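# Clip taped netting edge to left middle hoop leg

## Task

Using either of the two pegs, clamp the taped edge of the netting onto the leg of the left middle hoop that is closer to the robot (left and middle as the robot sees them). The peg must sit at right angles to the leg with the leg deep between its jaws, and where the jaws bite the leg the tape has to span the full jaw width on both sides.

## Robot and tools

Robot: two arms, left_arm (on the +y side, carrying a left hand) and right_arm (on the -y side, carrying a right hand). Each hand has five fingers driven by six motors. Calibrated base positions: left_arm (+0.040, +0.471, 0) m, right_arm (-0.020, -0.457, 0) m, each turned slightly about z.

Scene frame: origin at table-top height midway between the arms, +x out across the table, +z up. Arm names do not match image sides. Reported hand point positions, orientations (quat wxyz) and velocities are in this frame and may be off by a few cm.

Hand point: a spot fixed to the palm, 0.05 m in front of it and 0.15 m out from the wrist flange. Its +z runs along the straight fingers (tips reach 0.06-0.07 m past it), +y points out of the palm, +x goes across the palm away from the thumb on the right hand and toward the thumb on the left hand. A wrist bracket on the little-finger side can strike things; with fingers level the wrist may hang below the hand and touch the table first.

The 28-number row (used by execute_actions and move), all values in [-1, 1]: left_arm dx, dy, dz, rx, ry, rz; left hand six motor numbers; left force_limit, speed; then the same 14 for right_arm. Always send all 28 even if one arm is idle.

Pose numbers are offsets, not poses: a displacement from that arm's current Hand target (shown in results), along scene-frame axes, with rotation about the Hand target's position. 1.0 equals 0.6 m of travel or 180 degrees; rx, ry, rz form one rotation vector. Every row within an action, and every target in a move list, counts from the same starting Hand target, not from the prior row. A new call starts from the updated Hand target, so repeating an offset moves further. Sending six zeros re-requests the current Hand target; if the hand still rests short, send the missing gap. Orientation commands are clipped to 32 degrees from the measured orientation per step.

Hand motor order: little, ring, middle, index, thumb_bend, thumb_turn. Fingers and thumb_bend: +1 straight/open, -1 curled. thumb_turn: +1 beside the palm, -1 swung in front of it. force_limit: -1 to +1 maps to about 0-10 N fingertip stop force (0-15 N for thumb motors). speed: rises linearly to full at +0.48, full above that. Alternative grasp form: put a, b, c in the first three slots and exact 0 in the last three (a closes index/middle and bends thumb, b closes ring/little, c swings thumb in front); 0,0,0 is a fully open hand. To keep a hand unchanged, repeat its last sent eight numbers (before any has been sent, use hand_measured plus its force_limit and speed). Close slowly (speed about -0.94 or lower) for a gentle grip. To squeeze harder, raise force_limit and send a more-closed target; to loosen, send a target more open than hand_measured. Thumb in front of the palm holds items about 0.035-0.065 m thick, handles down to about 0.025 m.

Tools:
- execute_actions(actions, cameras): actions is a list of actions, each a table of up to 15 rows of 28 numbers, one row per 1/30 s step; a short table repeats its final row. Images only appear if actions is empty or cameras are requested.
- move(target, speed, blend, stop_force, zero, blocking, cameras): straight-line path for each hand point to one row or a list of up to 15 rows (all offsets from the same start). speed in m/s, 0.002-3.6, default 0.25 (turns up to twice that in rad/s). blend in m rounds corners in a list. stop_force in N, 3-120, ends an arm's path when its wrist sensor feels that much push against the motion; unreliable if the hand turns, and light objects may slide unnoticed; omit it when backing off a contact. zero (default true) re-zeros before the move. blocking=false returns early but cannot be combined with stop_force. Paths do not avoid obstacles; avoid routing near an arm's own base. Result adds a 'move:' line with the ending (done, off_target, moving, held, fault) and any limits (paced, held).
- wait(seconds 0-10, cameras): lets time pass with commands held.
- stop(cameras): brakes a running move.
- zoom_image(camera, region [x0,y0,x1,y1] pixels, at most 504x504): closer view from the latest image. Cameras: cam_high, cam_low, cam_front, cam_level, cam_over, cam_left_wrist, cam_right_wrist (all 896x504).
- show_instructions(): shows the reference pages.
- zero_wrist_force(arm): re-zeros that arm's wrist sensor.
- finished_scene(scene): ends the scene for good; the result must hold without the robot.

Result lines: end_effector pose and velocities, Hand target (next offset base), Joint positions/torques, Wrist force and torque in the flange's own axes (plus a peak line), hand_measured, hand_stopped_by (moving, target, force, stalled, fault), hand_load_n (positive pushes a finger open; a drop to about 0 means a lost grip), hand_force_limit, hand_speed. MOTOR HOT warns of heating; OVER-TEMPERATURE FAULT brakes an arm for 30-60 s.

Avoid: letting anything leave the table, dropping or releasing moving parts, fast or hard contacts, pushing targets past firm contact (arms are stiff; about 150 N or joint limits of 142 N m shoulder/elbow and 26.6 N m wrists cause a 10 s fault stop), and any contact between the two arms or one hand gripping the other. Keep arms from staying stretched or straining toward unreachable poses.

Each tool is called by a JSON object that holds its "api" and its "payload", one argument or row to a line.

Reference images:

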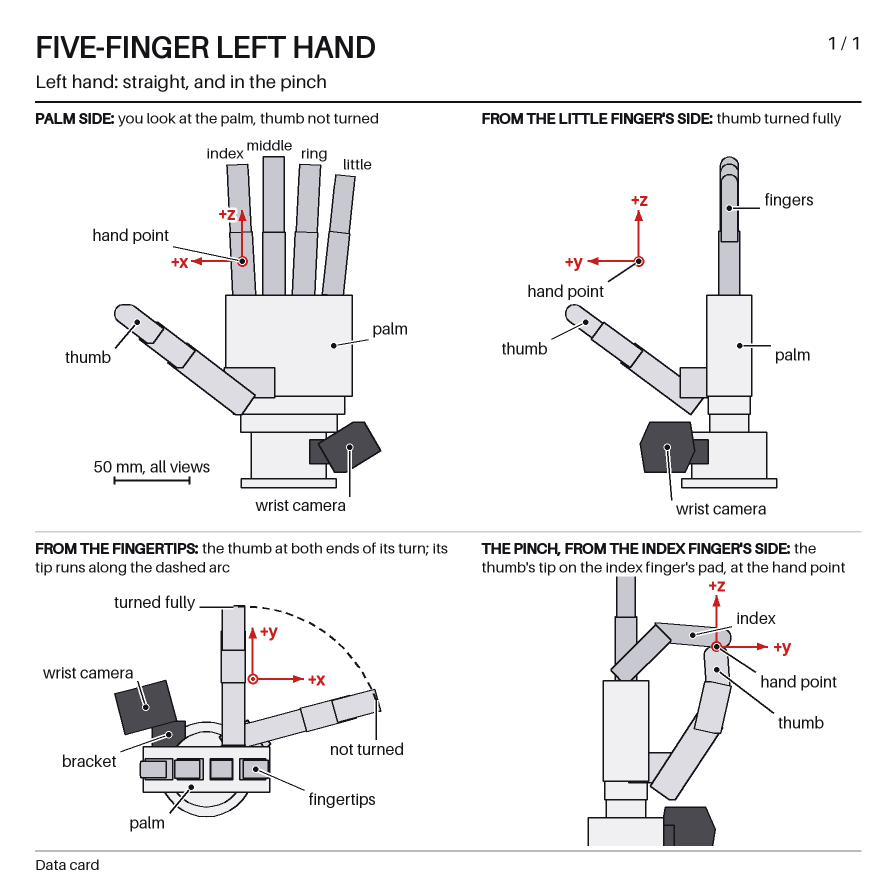

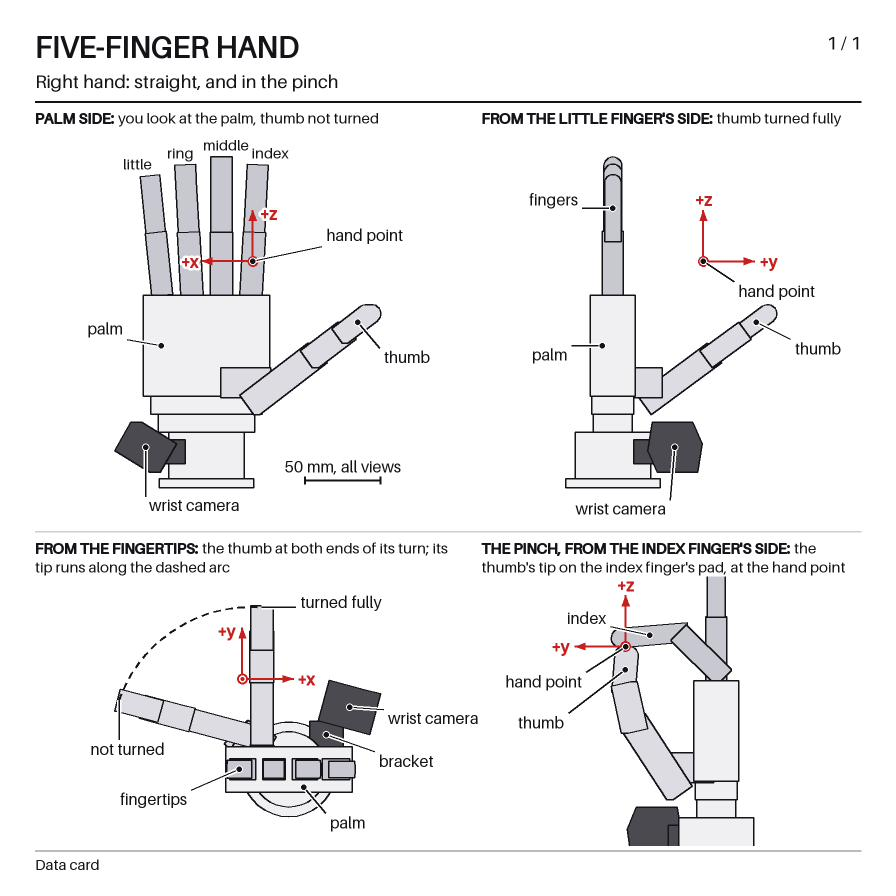

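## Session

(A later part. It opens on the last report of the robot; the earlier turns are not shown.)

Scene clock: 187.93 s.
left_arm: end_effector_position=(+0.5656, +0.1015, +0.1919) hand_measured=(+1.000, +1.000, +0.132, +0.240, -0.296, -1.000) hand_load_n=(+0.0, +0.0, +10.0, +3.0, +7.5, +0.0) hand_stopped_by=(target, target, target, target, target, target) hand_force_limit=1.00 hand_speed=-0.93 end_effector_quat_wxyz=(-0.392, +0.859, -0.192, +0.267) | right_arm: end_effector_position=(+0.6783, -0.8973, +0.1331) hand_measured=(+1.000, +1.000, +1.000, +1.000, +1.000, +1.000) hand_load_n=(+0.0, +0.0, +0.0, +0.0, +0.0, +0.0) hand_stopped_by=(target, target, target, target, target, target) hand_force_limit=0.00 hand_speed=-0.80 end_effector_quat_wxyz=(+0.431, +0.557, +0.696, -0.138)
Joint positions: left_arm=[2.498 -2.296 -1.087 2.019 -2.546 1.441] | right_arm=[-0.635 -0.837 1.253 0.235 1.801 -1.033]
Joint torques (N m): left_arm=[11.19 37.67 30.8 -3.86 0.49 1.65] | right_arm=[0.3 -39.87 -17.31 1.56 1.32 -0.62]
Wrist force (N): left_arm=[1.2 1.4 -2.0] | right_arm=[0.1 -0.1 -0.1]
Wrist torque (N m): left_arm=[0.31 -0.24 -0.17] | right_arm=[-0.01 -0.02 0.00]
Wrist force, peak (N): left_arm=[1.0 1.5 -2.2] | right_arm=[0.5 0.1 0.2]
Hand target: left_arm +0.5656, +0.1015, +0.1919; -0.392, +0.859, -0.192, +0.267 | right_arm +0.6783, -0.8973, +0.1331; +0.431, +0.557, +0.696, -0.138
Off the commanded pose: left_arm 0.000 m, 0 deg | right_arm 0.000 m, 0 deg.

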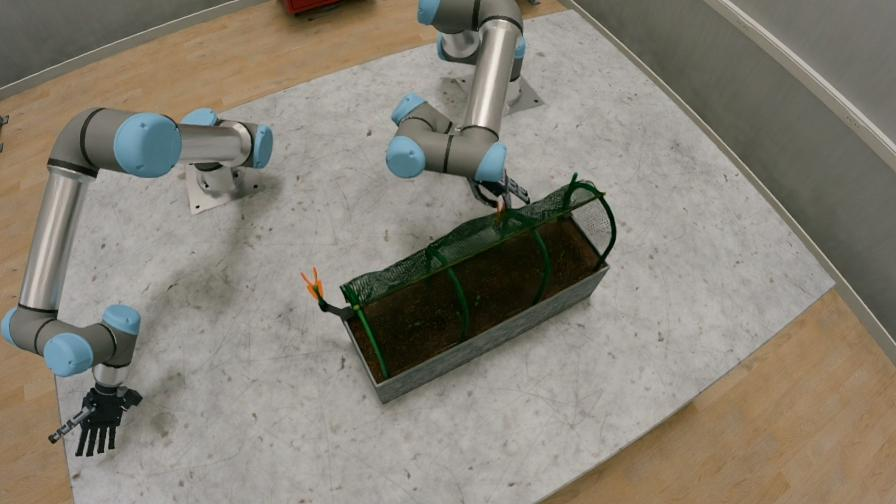

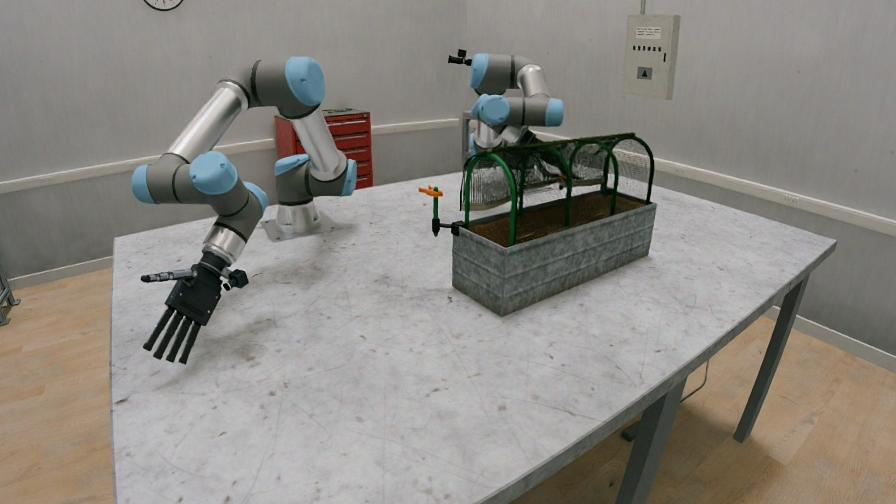

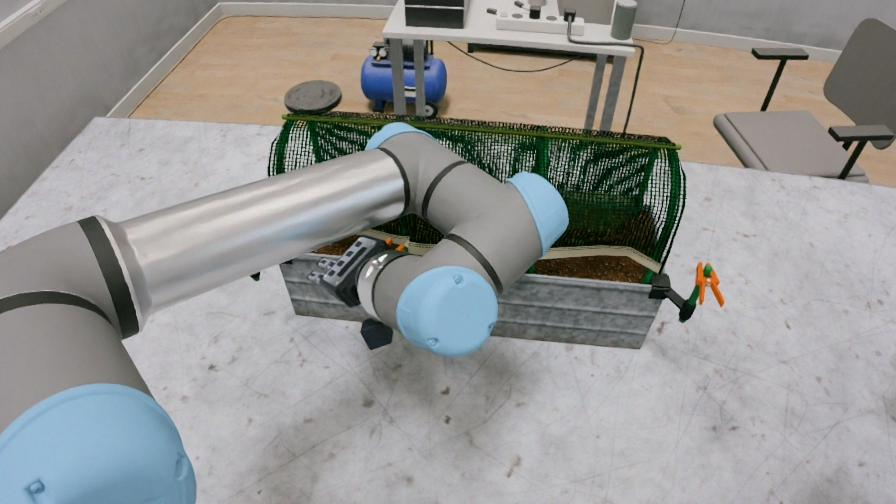

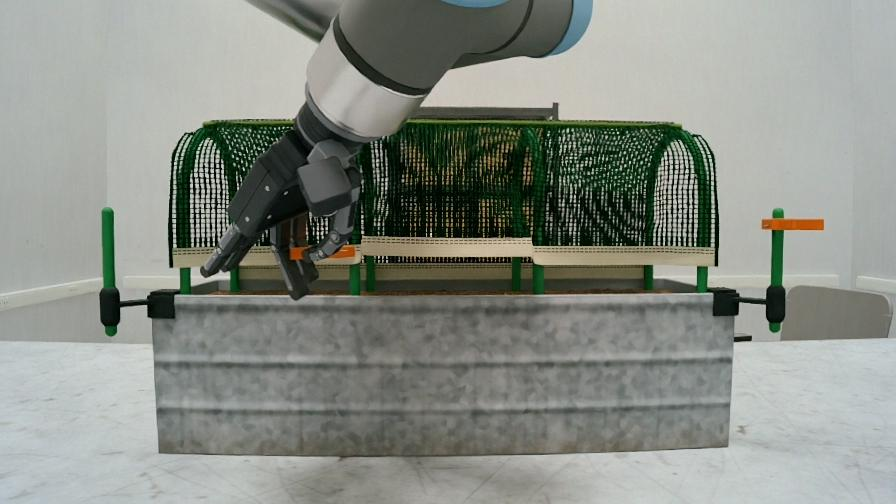

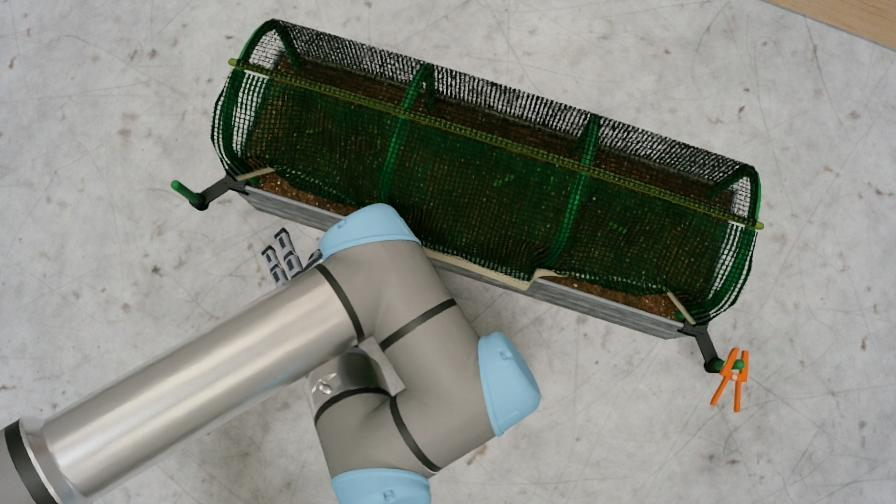

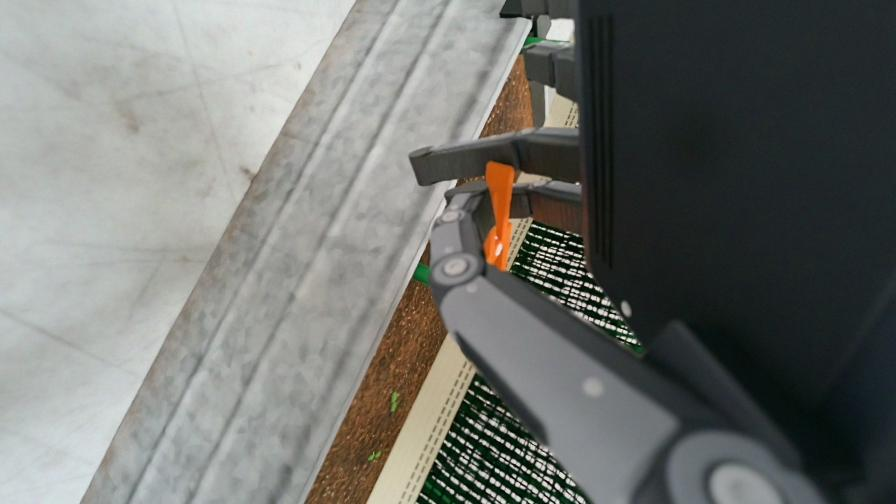

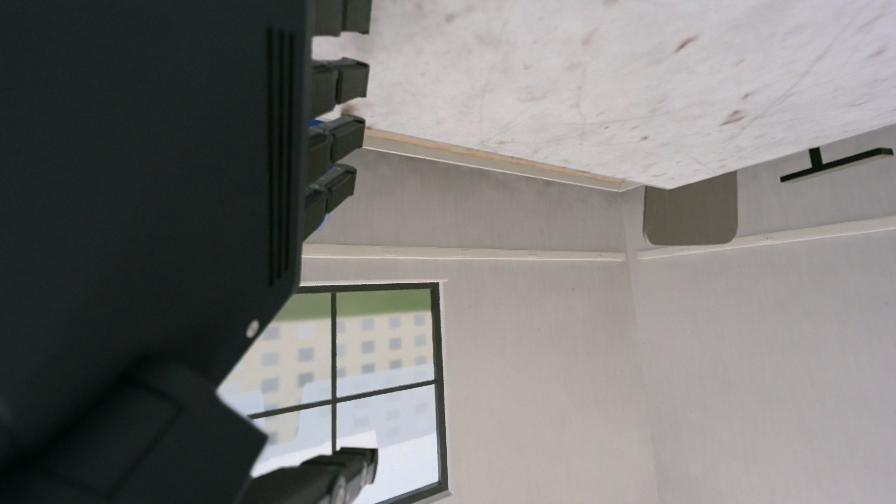

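{"api": "move", "payload": {
  "target": [0.00853,-0.00522,-0.003,0,0,0,1,1,0.13,0.24,-0.30,-1,1.0,-0.93,0,0,0,0,0,0,0,0,0,0,0,0,0,-0.8],
  "speed": 0.02,
  "stop_force": 8,
  "cameras": ["cam_level","cam_left_wrist","cam_high"]
}}

{"api": "zoom_image", "payload": {
  "camera": "cam_high",
  "region": [475, 185, 535, 245]
}}

{"api": "zoom_image", "payload": {
  "camera": "cam_level",
  "region": [334, 228, 384, 272]
}}

{"api": "zoom_image", "payload": {
  "camera": "cam_left_wrist",
  "region": [400, 130, 580, 300]
}}

Scene clock: 193.37 s.
left_arm: end_effector_position=(+0.5707, +0.0983, +0.1901) hand_measured=(+1.000, +1.000, +0.132, +0.240, -0.296, -1.000) hand_load_n=(+0.0, +0.0, +10.0, +3.0, +7.5, +0.0) hand_stopped_by=(target, target, target, target, target, target) hand_force_limit=1.00 hand_speed=-0.93 end_effector_quat_wxyz=(-0.392, +0.859, -0.192, +0.267) | right_arm: end_effector_position=(+0.6783, -0.8973, +0.1331) hand_measured=(+1.000, +1.000, +1.000, +1.000, +1.000, +1.000) hand_load_n=(+0.0, +0.0, +0.0, +0.0, +0.0, +0.0) hand_stopped_by=(target, target, target, target, target, target) hand_force_limit=0.00 hand_speed=-0.80 end_effector_quat_wxyz=(+0.431, +0.557, +0.696, -0.138)
Joint positions: left_arm=[2.499 -2.312 -1.064 2.013 -2.546 1.443] | right_arm=[-0.635 -0.837 1.253 0.235 1.801 -1.033]
Joint torques (N m): left_arm=[10.8 38.49 30.99 -4.07 0.51 1.68] | right_arm=[0.67 -40.24 -17.7 1.58 1.24 -0.53]
Wrist force (N): left_arm=[1.2 1.4 -2.3] | right_arm=[0.2 0.1 0.0]
Wrist torque (N m): left_arm=[0.34 -0.24 -0.19] | right_arm=[0.01 -0.03 0.02]
Wrist force, peak (N): left_arm=[1.0 1.6 -2.3] | right_arm=[0.4 0.5 -0.1]
Hand target: left_arm +0.5707, +0.0983, +0.1901; -0.392, +0.859, -0.192, +0.267 | right_arm +0.6783, -0.8973, +0.1331; +0.431, +0.557, +0.696, -0.138
Off the commanded pose: left_arm 0.000 m, 0 deg | right_arm 0.000 m, 0 deg.
move: done
Images, in order (width x height): cam_high 896x504, cam_level 896x504, cam_left_wrist 896x504.

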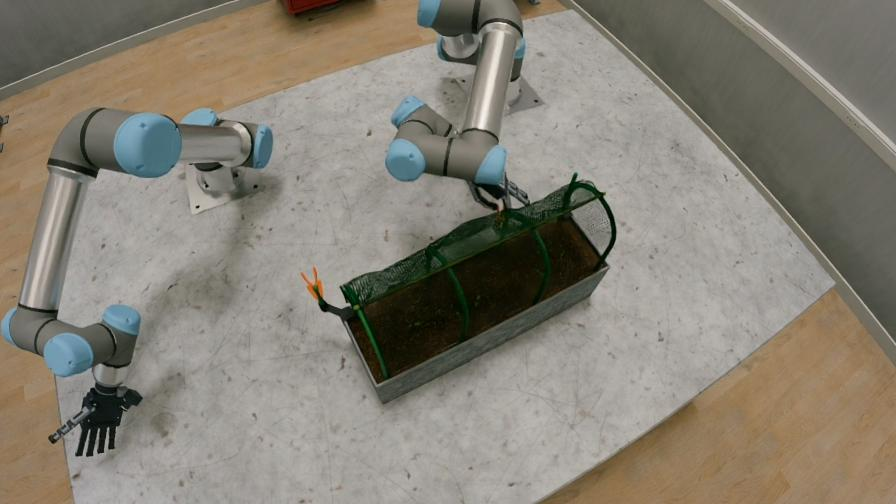

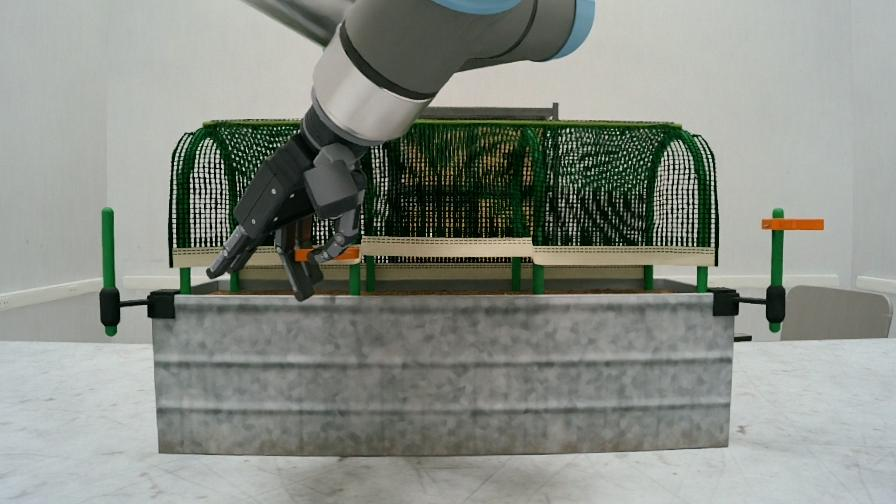

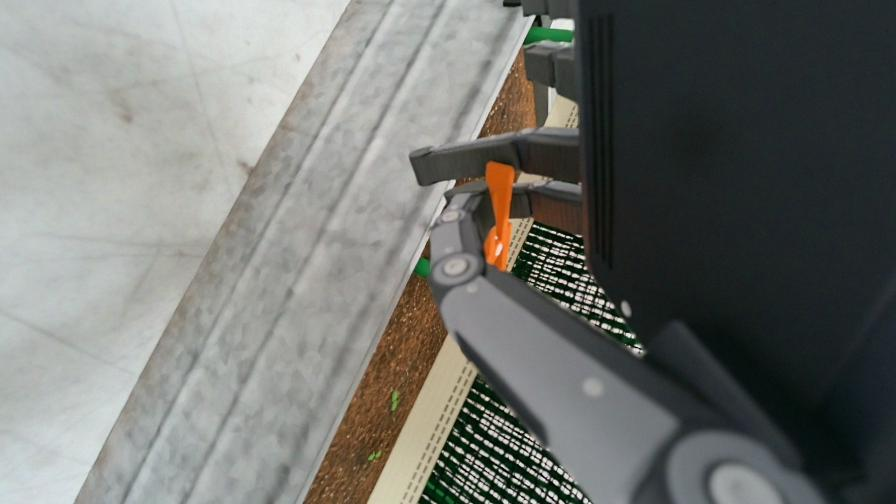

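Scaled by 8.400 from the camera's 896x504 image, which has a finer 1280x720 frame.

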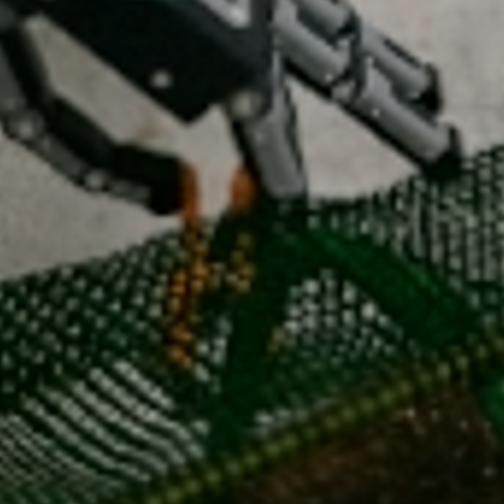

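Scaled by 10.080 from the camera's 896x504 image, which has a finer 1280x720 frame.

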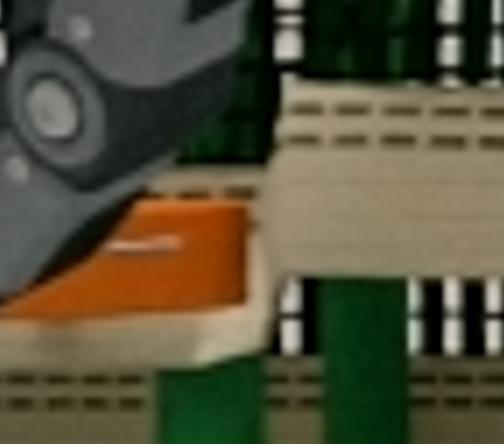

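Scaled by 2.800 from the camera's 896x504 image, which has a finer 1280x720 frame.

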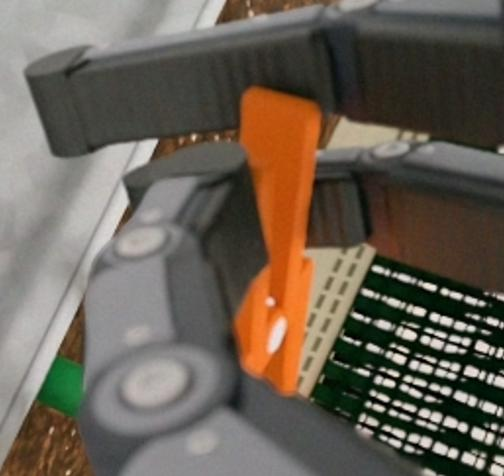

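{"api": "move", "payload": {
  "target": [0.00568,-0.00348,0,0,0,0,1,1,0.13,0.24,-0.30,-1,1.0,-0.93,0,0,0,0,0,0,0,0,0,0,0,0,0,-0.8],
  "speed": 0.02,
  "stop_force": 6,
  "cameras": ["cam_level","cam_left_wrist","cam_high"]
}}

{"api": "zoom_image", "payload": {
  "camera": "cam_level",
  "region": [334, 228, 384, 272]
}}

{"api": "zoom_image", "payload": {
  "camera": "cam_left_wrist",
  "region": [400, 130, 580, 300]
}}

{"api": "zoom_image", "payload": {
  "camera": "cam_high",
  "region": [475, 185, 535, 245]
}}

Scene clock: 195.30 s.
left_arm: end_effector_position=(+0.5741, +0.0962, +0.1901) hand_measured=(+1.000, +1.000, +0.132, +0.240, -0.296, -1.000) hand_load_n=(-0.5, +0.0, +10.0, +3.0, +7.5, +0.0) hand_stopped_by=(target, target, target, target, target, target) hand_force_limit=1.00 hand_speed=-0.93 end_effector_quat_wxyz=(-0.392, +0.859, -0.192, +0.267) | right_arm: end_effector_position=(+0.6783, -0.8973, +0.1331) hand_measured=(+1.000, +1.000, +1.000, +1.000, +1.000, +1.000) hand_load_n=(+0.0, +0.0, +0.0, +0.0, +0.0, +0.0) hand_stopped_by=(target, target, target, target, target, target) hand_force_limit=0.00 hand_speed=-0.80 end_effector_quat_wxyz=(+0.431, +0.557, +0.696, -0.138)
Joint positions: left_arm=[2.5 -2.322 -1.046 2.006 -2.546 1.445] | right_arm=[-0.635 -0.837 1.253 0.235 1.801 -1.033]
Joint torques (N m): left_arm=[10.76 38.44 30.19 -3.88 0.59 1.6] | right_arm=[0.19 -40.62 -17.38 1.41 1.28 -0.56]
Wrist force (N): left_arm=[1.2 1.5 -2.1] | right_arm=[-0.1 0.1 -0.2]
Wrist torque (N m): left_arm=[0.34 -0.24 -0.20] | right_arm=[0.04 0.03 0.00]
Wrist force, peak (N): left_arm=[1.3 1.5 -2.2] | right_arm=[0.3 0.3 -0.4]
Hand target: left_arm +0.5741, +0.0962, +0.1901; -0.392, +0.859, -0.192, +0.267 | right_arm +0.6783, -0.8973, +0.1331; +0.431, +0.557, +0.696, -0.138
Off the commanded pose: left_arm 0.000 m, 0 deg | right_arm 0.000 m, 0 deg.
move: done
Images, in order (width x height): cam_high 896x504, cam_level 896x504, cam_left_wrist 896x504.

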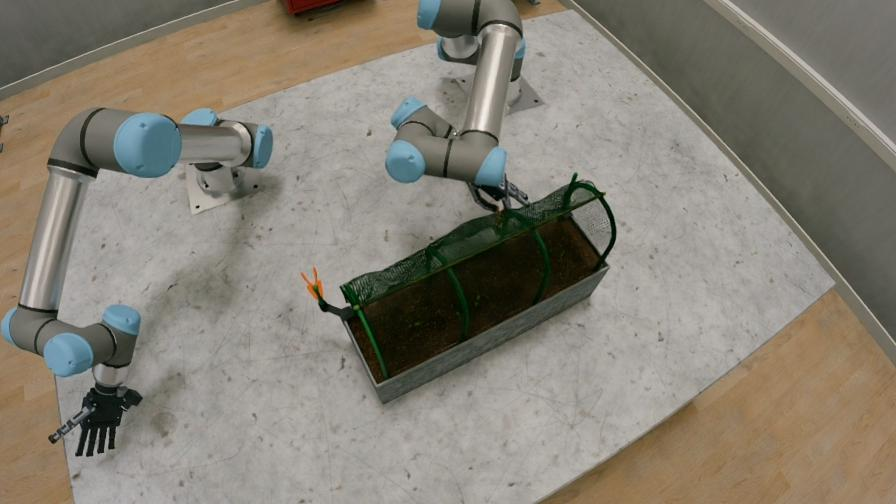

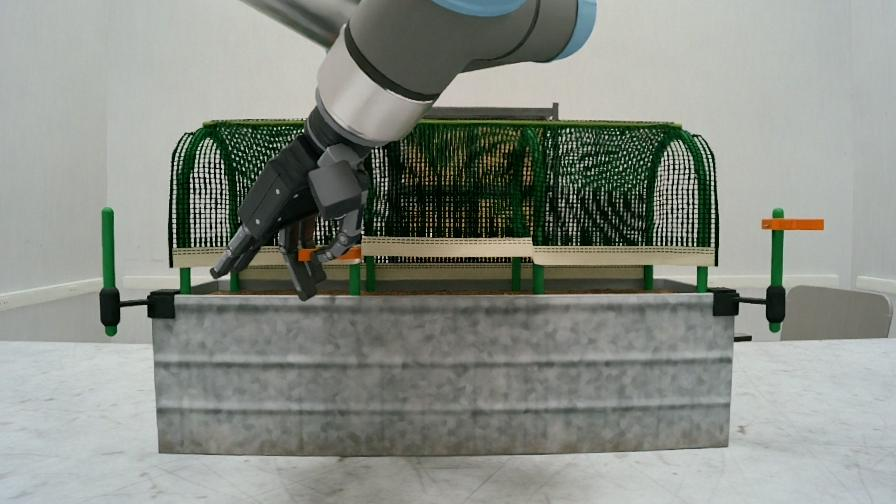

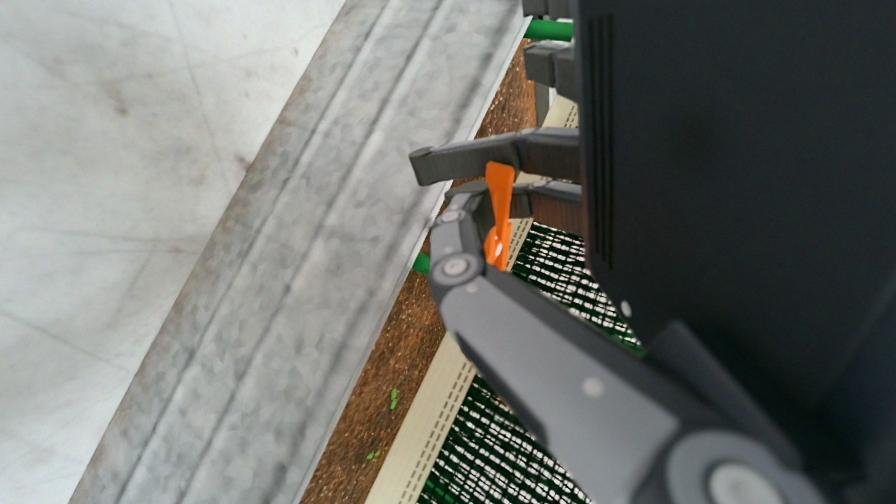

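Scaled by 10.080 from the camera's 896x504 image, which has a finer 1280x720 frame.

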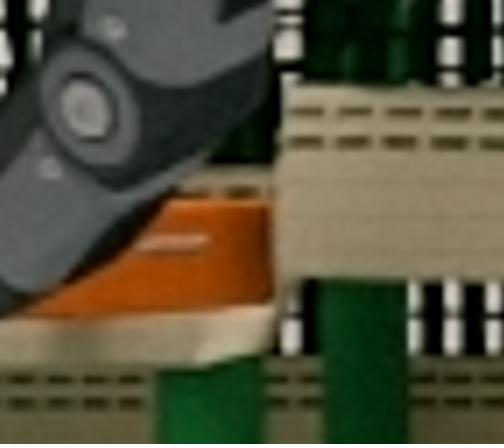

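Scaled by 2.800 from the camera's 896x504 image, which has a finer 1280x720 frame.

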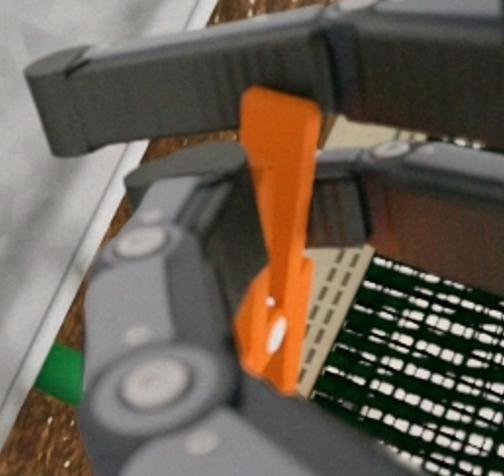

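Scaled by 8.400 from the camera's 896x504 image, which has a finer 1280x720 frame.

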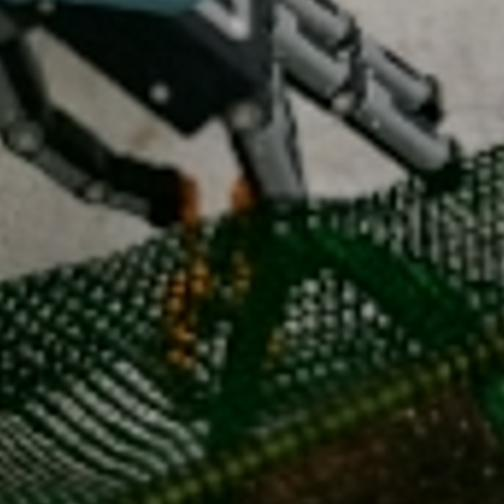

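{"api": "move", "payload": {
  "target": [0.00568,-0.00348,0,0,0,0,1,1,0.13,0.24,-0.30,-1,1.0,-0.93,0,0,0,0,0,0,0,0,0,0,0,0,0,-0.8],
  "speed": 0.02,
  "stop_force": 6,
  "cameras": ["cam_level","cam_left_wrist","cam_high"]
}}

{"api": "zoom_image", "payload": {
  "camera": "cam_level",
  "region": [334, 228, 384, 272]
}}

{"api": "zoom_image", "payload": {
  "camera": "cam_high",
  "region": [475, 185, 535, 245]
}}

Scene clock: 197.27 s.
left_arm: end_effector_position=(+0.5775, +0.0942, +0.1901) hand_measured=(+1.000, +1.000, +0.132, +0.240, -0.296, -1.000) hand_load_n=(+0.0, +0.0, +10.0, +3.0, +8.0, +0.0) hand_stopped_by=(target, target, target, target, target, target) hand_force_limit=1.00 hand_speed=-0.93 end_effector_quat_wxyz=(-0.392, +0.859, -0.192, +0.267) | right_arm: end_effector_position=(+0.6783, -0.8973, +0.1331) hand_measured=(+1.000, +1.000, +1.000, +1.000, +1.000, +1.000) hand_load_n=(+0.0, +0.0, +0.0, +0.0, +0.0, +0.0) hand_stopped_by=(target, target, target, target, target, target) hand_force_limit=0.00 hand_speed=-0.80 end_effector_quat_wxyz=(+0.431, +0.557, +0.696, -0.138)
Joint positions: left_arm=[2.501 -2.332 -1.028 2 -2.545 1.446] | right_arm=[-0.635 -0.837 1.253 0.235 1.801 -1.033]
Joint torques (N m): left_arm=[9.95 38.51 30.55 -3.68 0.65 1.76] | right_arm=[0.73 -40.17 -16.68 1.58 1.31 -0.51]
Wrist force (N): left_arm=[0.7 1.3 -2.2] | right_arm=[-0.1 0.0 -0.1]
Wrist torque (N m): left_arm=[0.32 -0.21 -0.21] | right_arm=[0.01 0.02 -0.01]
Wrist force, peak (N): left_arm=[0.9 1.3 -2.6] | right_arm=[0.4 0.4 0.1]
Hand target: left_arm +0.5775, +0.0942, +0.1901; -0.392, +0.859, -0.192, +0.267 | right_arm +0.6783, -0.8973, +0.1331; +0.431, +0.557, +0.696, -0.138
Off the commanded pose: left_arm 0.000 m, 0 deg | right_arm 0.000 m, 0 deg.
move: done
Images, in order (width x height): cam_high 896x504, cam_level 896x504, cam_left_wrist 896x504.

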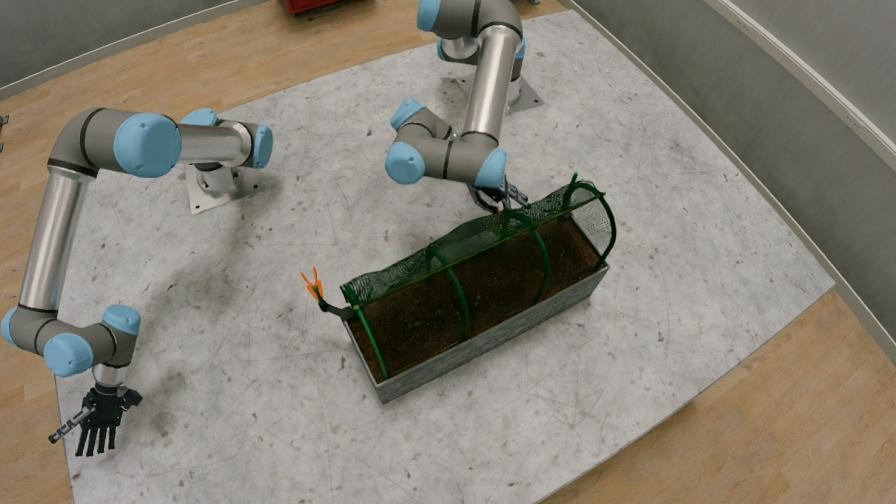

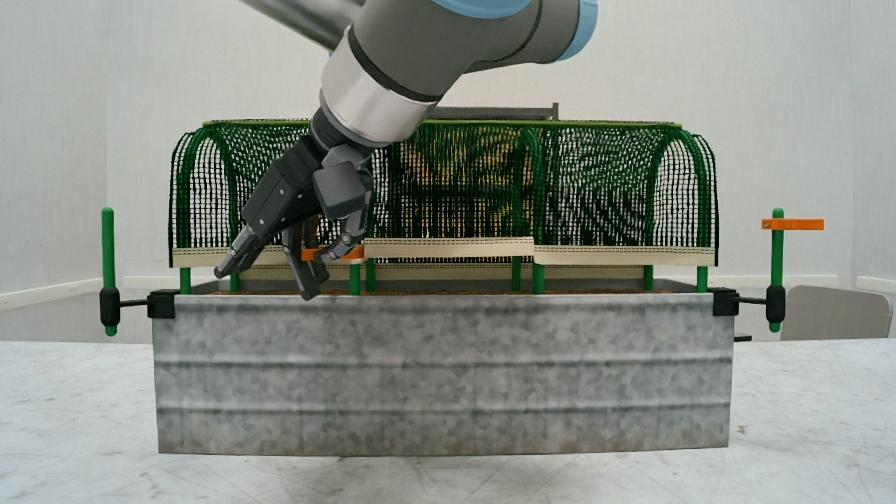

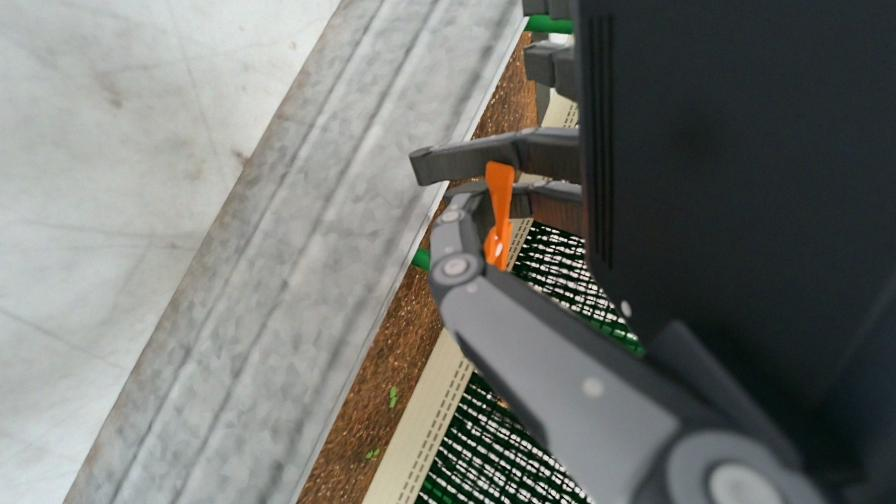

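Scaled by 10.080 from the camera's 896x504 image, which has a finer 1280x720 frame.

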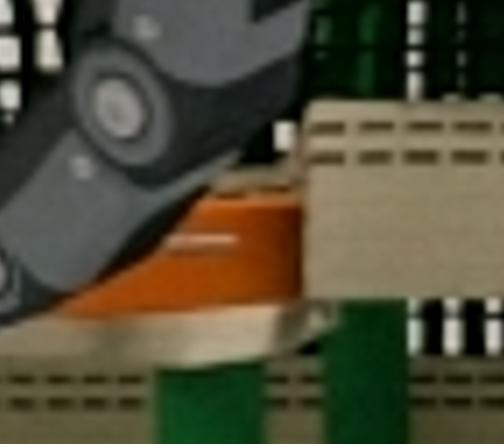

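Scaled by 8.400 from the camera's 896x504 image, which has a finer 1280x720 frame.

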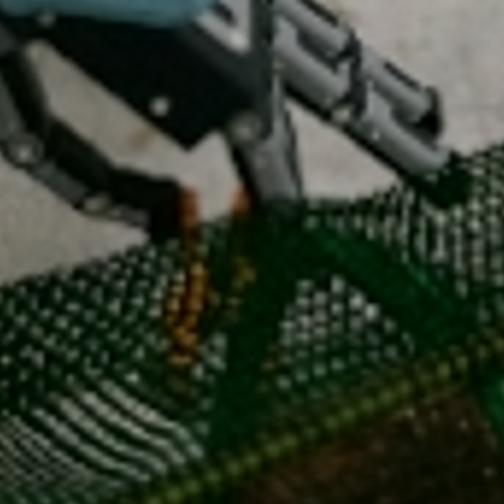

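{"api": "move", "payload": {
  "target": [0.00568,-0.00348,0,0,0,0,1,1,0.13,0.24,-0.30,-1,1.0,-0.93,0,0,0,0,0,0,0,0,0,0,0,0,0,-0.8],
  "speed": 0.02,
  "stop_force": 6,
  "cameras": ["cam_level","cam_left_wrist","cam_high"]
}}

{"api": "zoom_image", "payload": {
  "camera": "cam_level",
  "region": [334, 228, 384, 272]
}}

{"api": "zoom_image", "payload": {
  "camera": "cam_high",
  "region": [475, 185, 535, 245]
}}

{"api": "zoom_image", "payload": {
  "camera": "cam_left_wrist",
  "region": [400, 130, 580, 300]
}}

Scene clock: 200.40 s.
left_arm: end_effector_position=(+0.5810, +0.0921, +0.1901) hand_measured=(+1.000, +1.000, +0.132, +0.240, -0.296, -1.000) hand_load_n=(+0.0, -0.5, +9.5, +3.5, +8.0, +0.0) hand_stopped_by=(target, target, target, target, target, target) hand_force_limit=1.00 hand_speed=-0.93 end_effector_quat_wxyz=(-0.392, +0.859, -0.192, +0.267) | right_arm: end_effector_position=(+0.6783, -0.8973, +0.1331) hand_measured=(+1.000, +1.000, +1.000, +1.000, +1.000, +1.000) hand_load_n=(+0.0, +0.5, +0.0, +0.0, +0.0, +0.0) hand_stopped_by=(target, target, target, target, target, target) hand_force_limit=0.00 hand_speed=-0.80 end_effector_quat_wxyz=(+0.431, +0.557, +0.696, -0.138)
Joint positions: left_arm=[2.502 -2.342 -1.009 1.993 -2.545 1.448] | right_arm=[-0.635 -0.837 1.253 0.235 1.801 -1.033]
Joint torques (N m): left_arm=[9.68 39.68 31.05 -3.76 0.7 1.57] | right_arm=[0.49 -40.33 -17.6 1.4 1.33 -0.45]
Wrist force (N): left_arm=[0.4 1.0 -2.1] | right_arm=[0.1 0.1 0.1]
Wrist torque (N m): left_arm=[0.28 -0.20 -0.22] | right_arm=[0.02 -0.02 0.01]
Wrist force, peak (N): left_arm=[0.8 1.3 -2.5] | right_arm=[0.3 0.4 -0.4]
Hand target: left_arm +0.5810, +0.0921, +0.1901; -0.392, +0.859, -0.192, +0.267 | right_arm +0.6783, -0.8973, +0.1331; +0.431, +0.557, +0.696, -0.138
Off the commanded pose: left_arm 0.000 m, 0 deg | right_arm 0.000 m, 0 deg.
move: done
Images, in order (width x height): cam_high 896x504, cam_level 896x504, cam_left_wrist 896x504.

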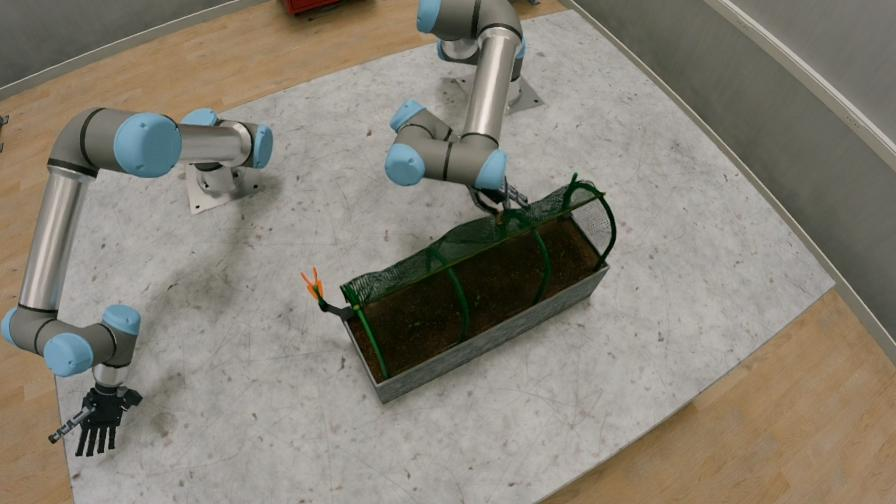

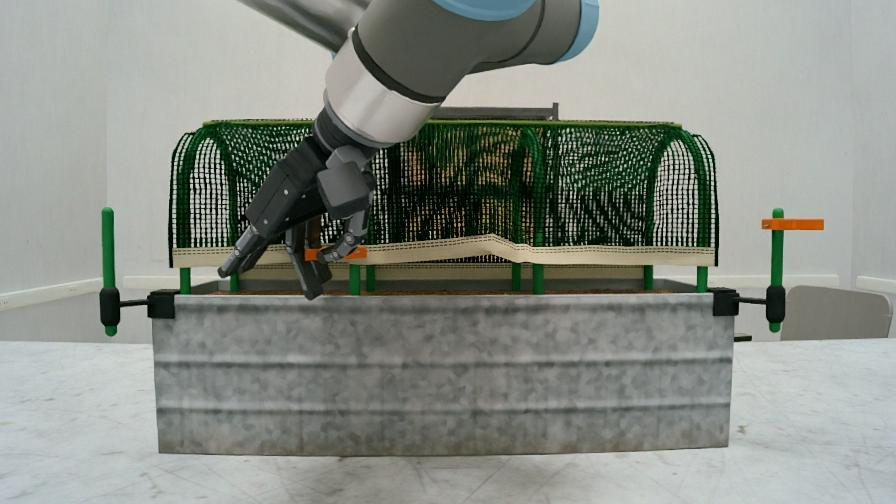

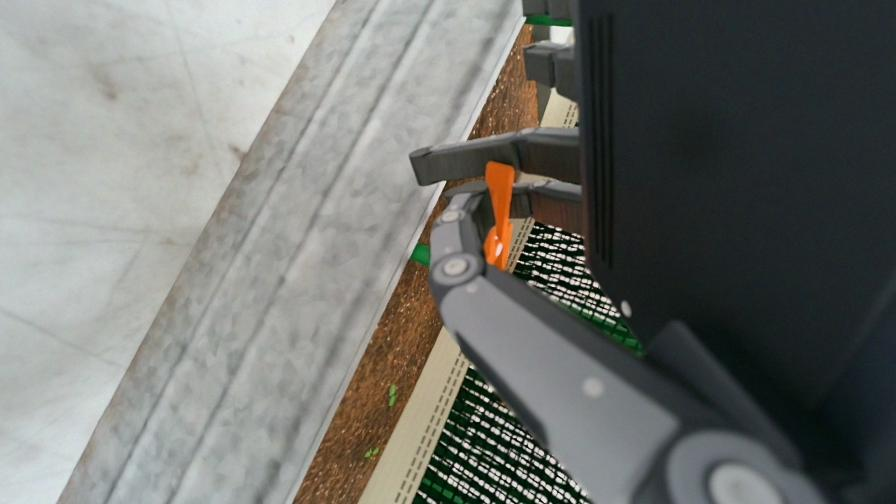

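Scaled by 10.080 from the camera's 896x504 image, which has a finer 1280x720 frame.

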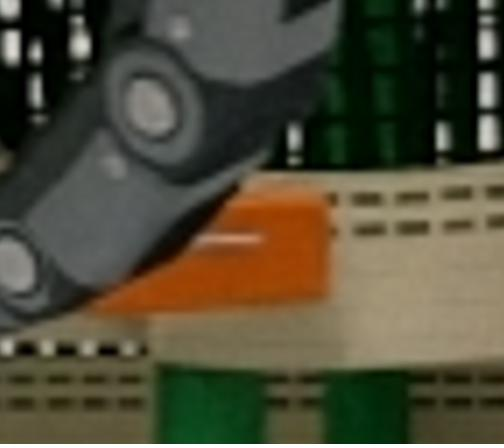

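Scaled by 8.400 from the camera's 896x504 image, which has a finer 1280x720 frame.

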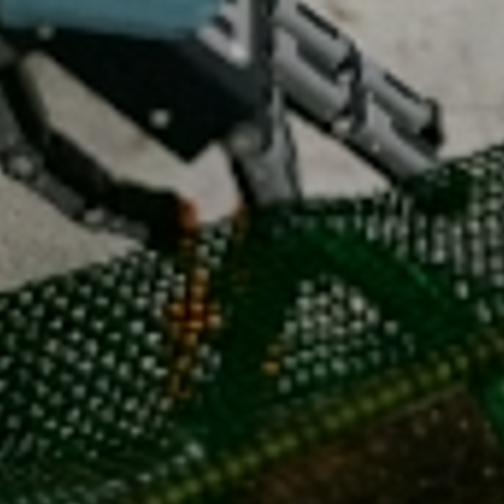

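Scaled by 2.800 from the camera's 896x504 image, which has a finer 1280x720 frame.

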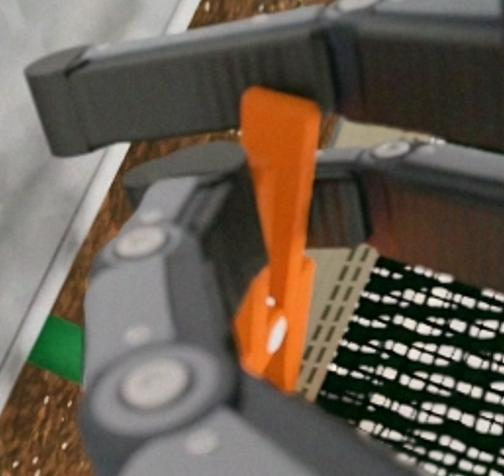

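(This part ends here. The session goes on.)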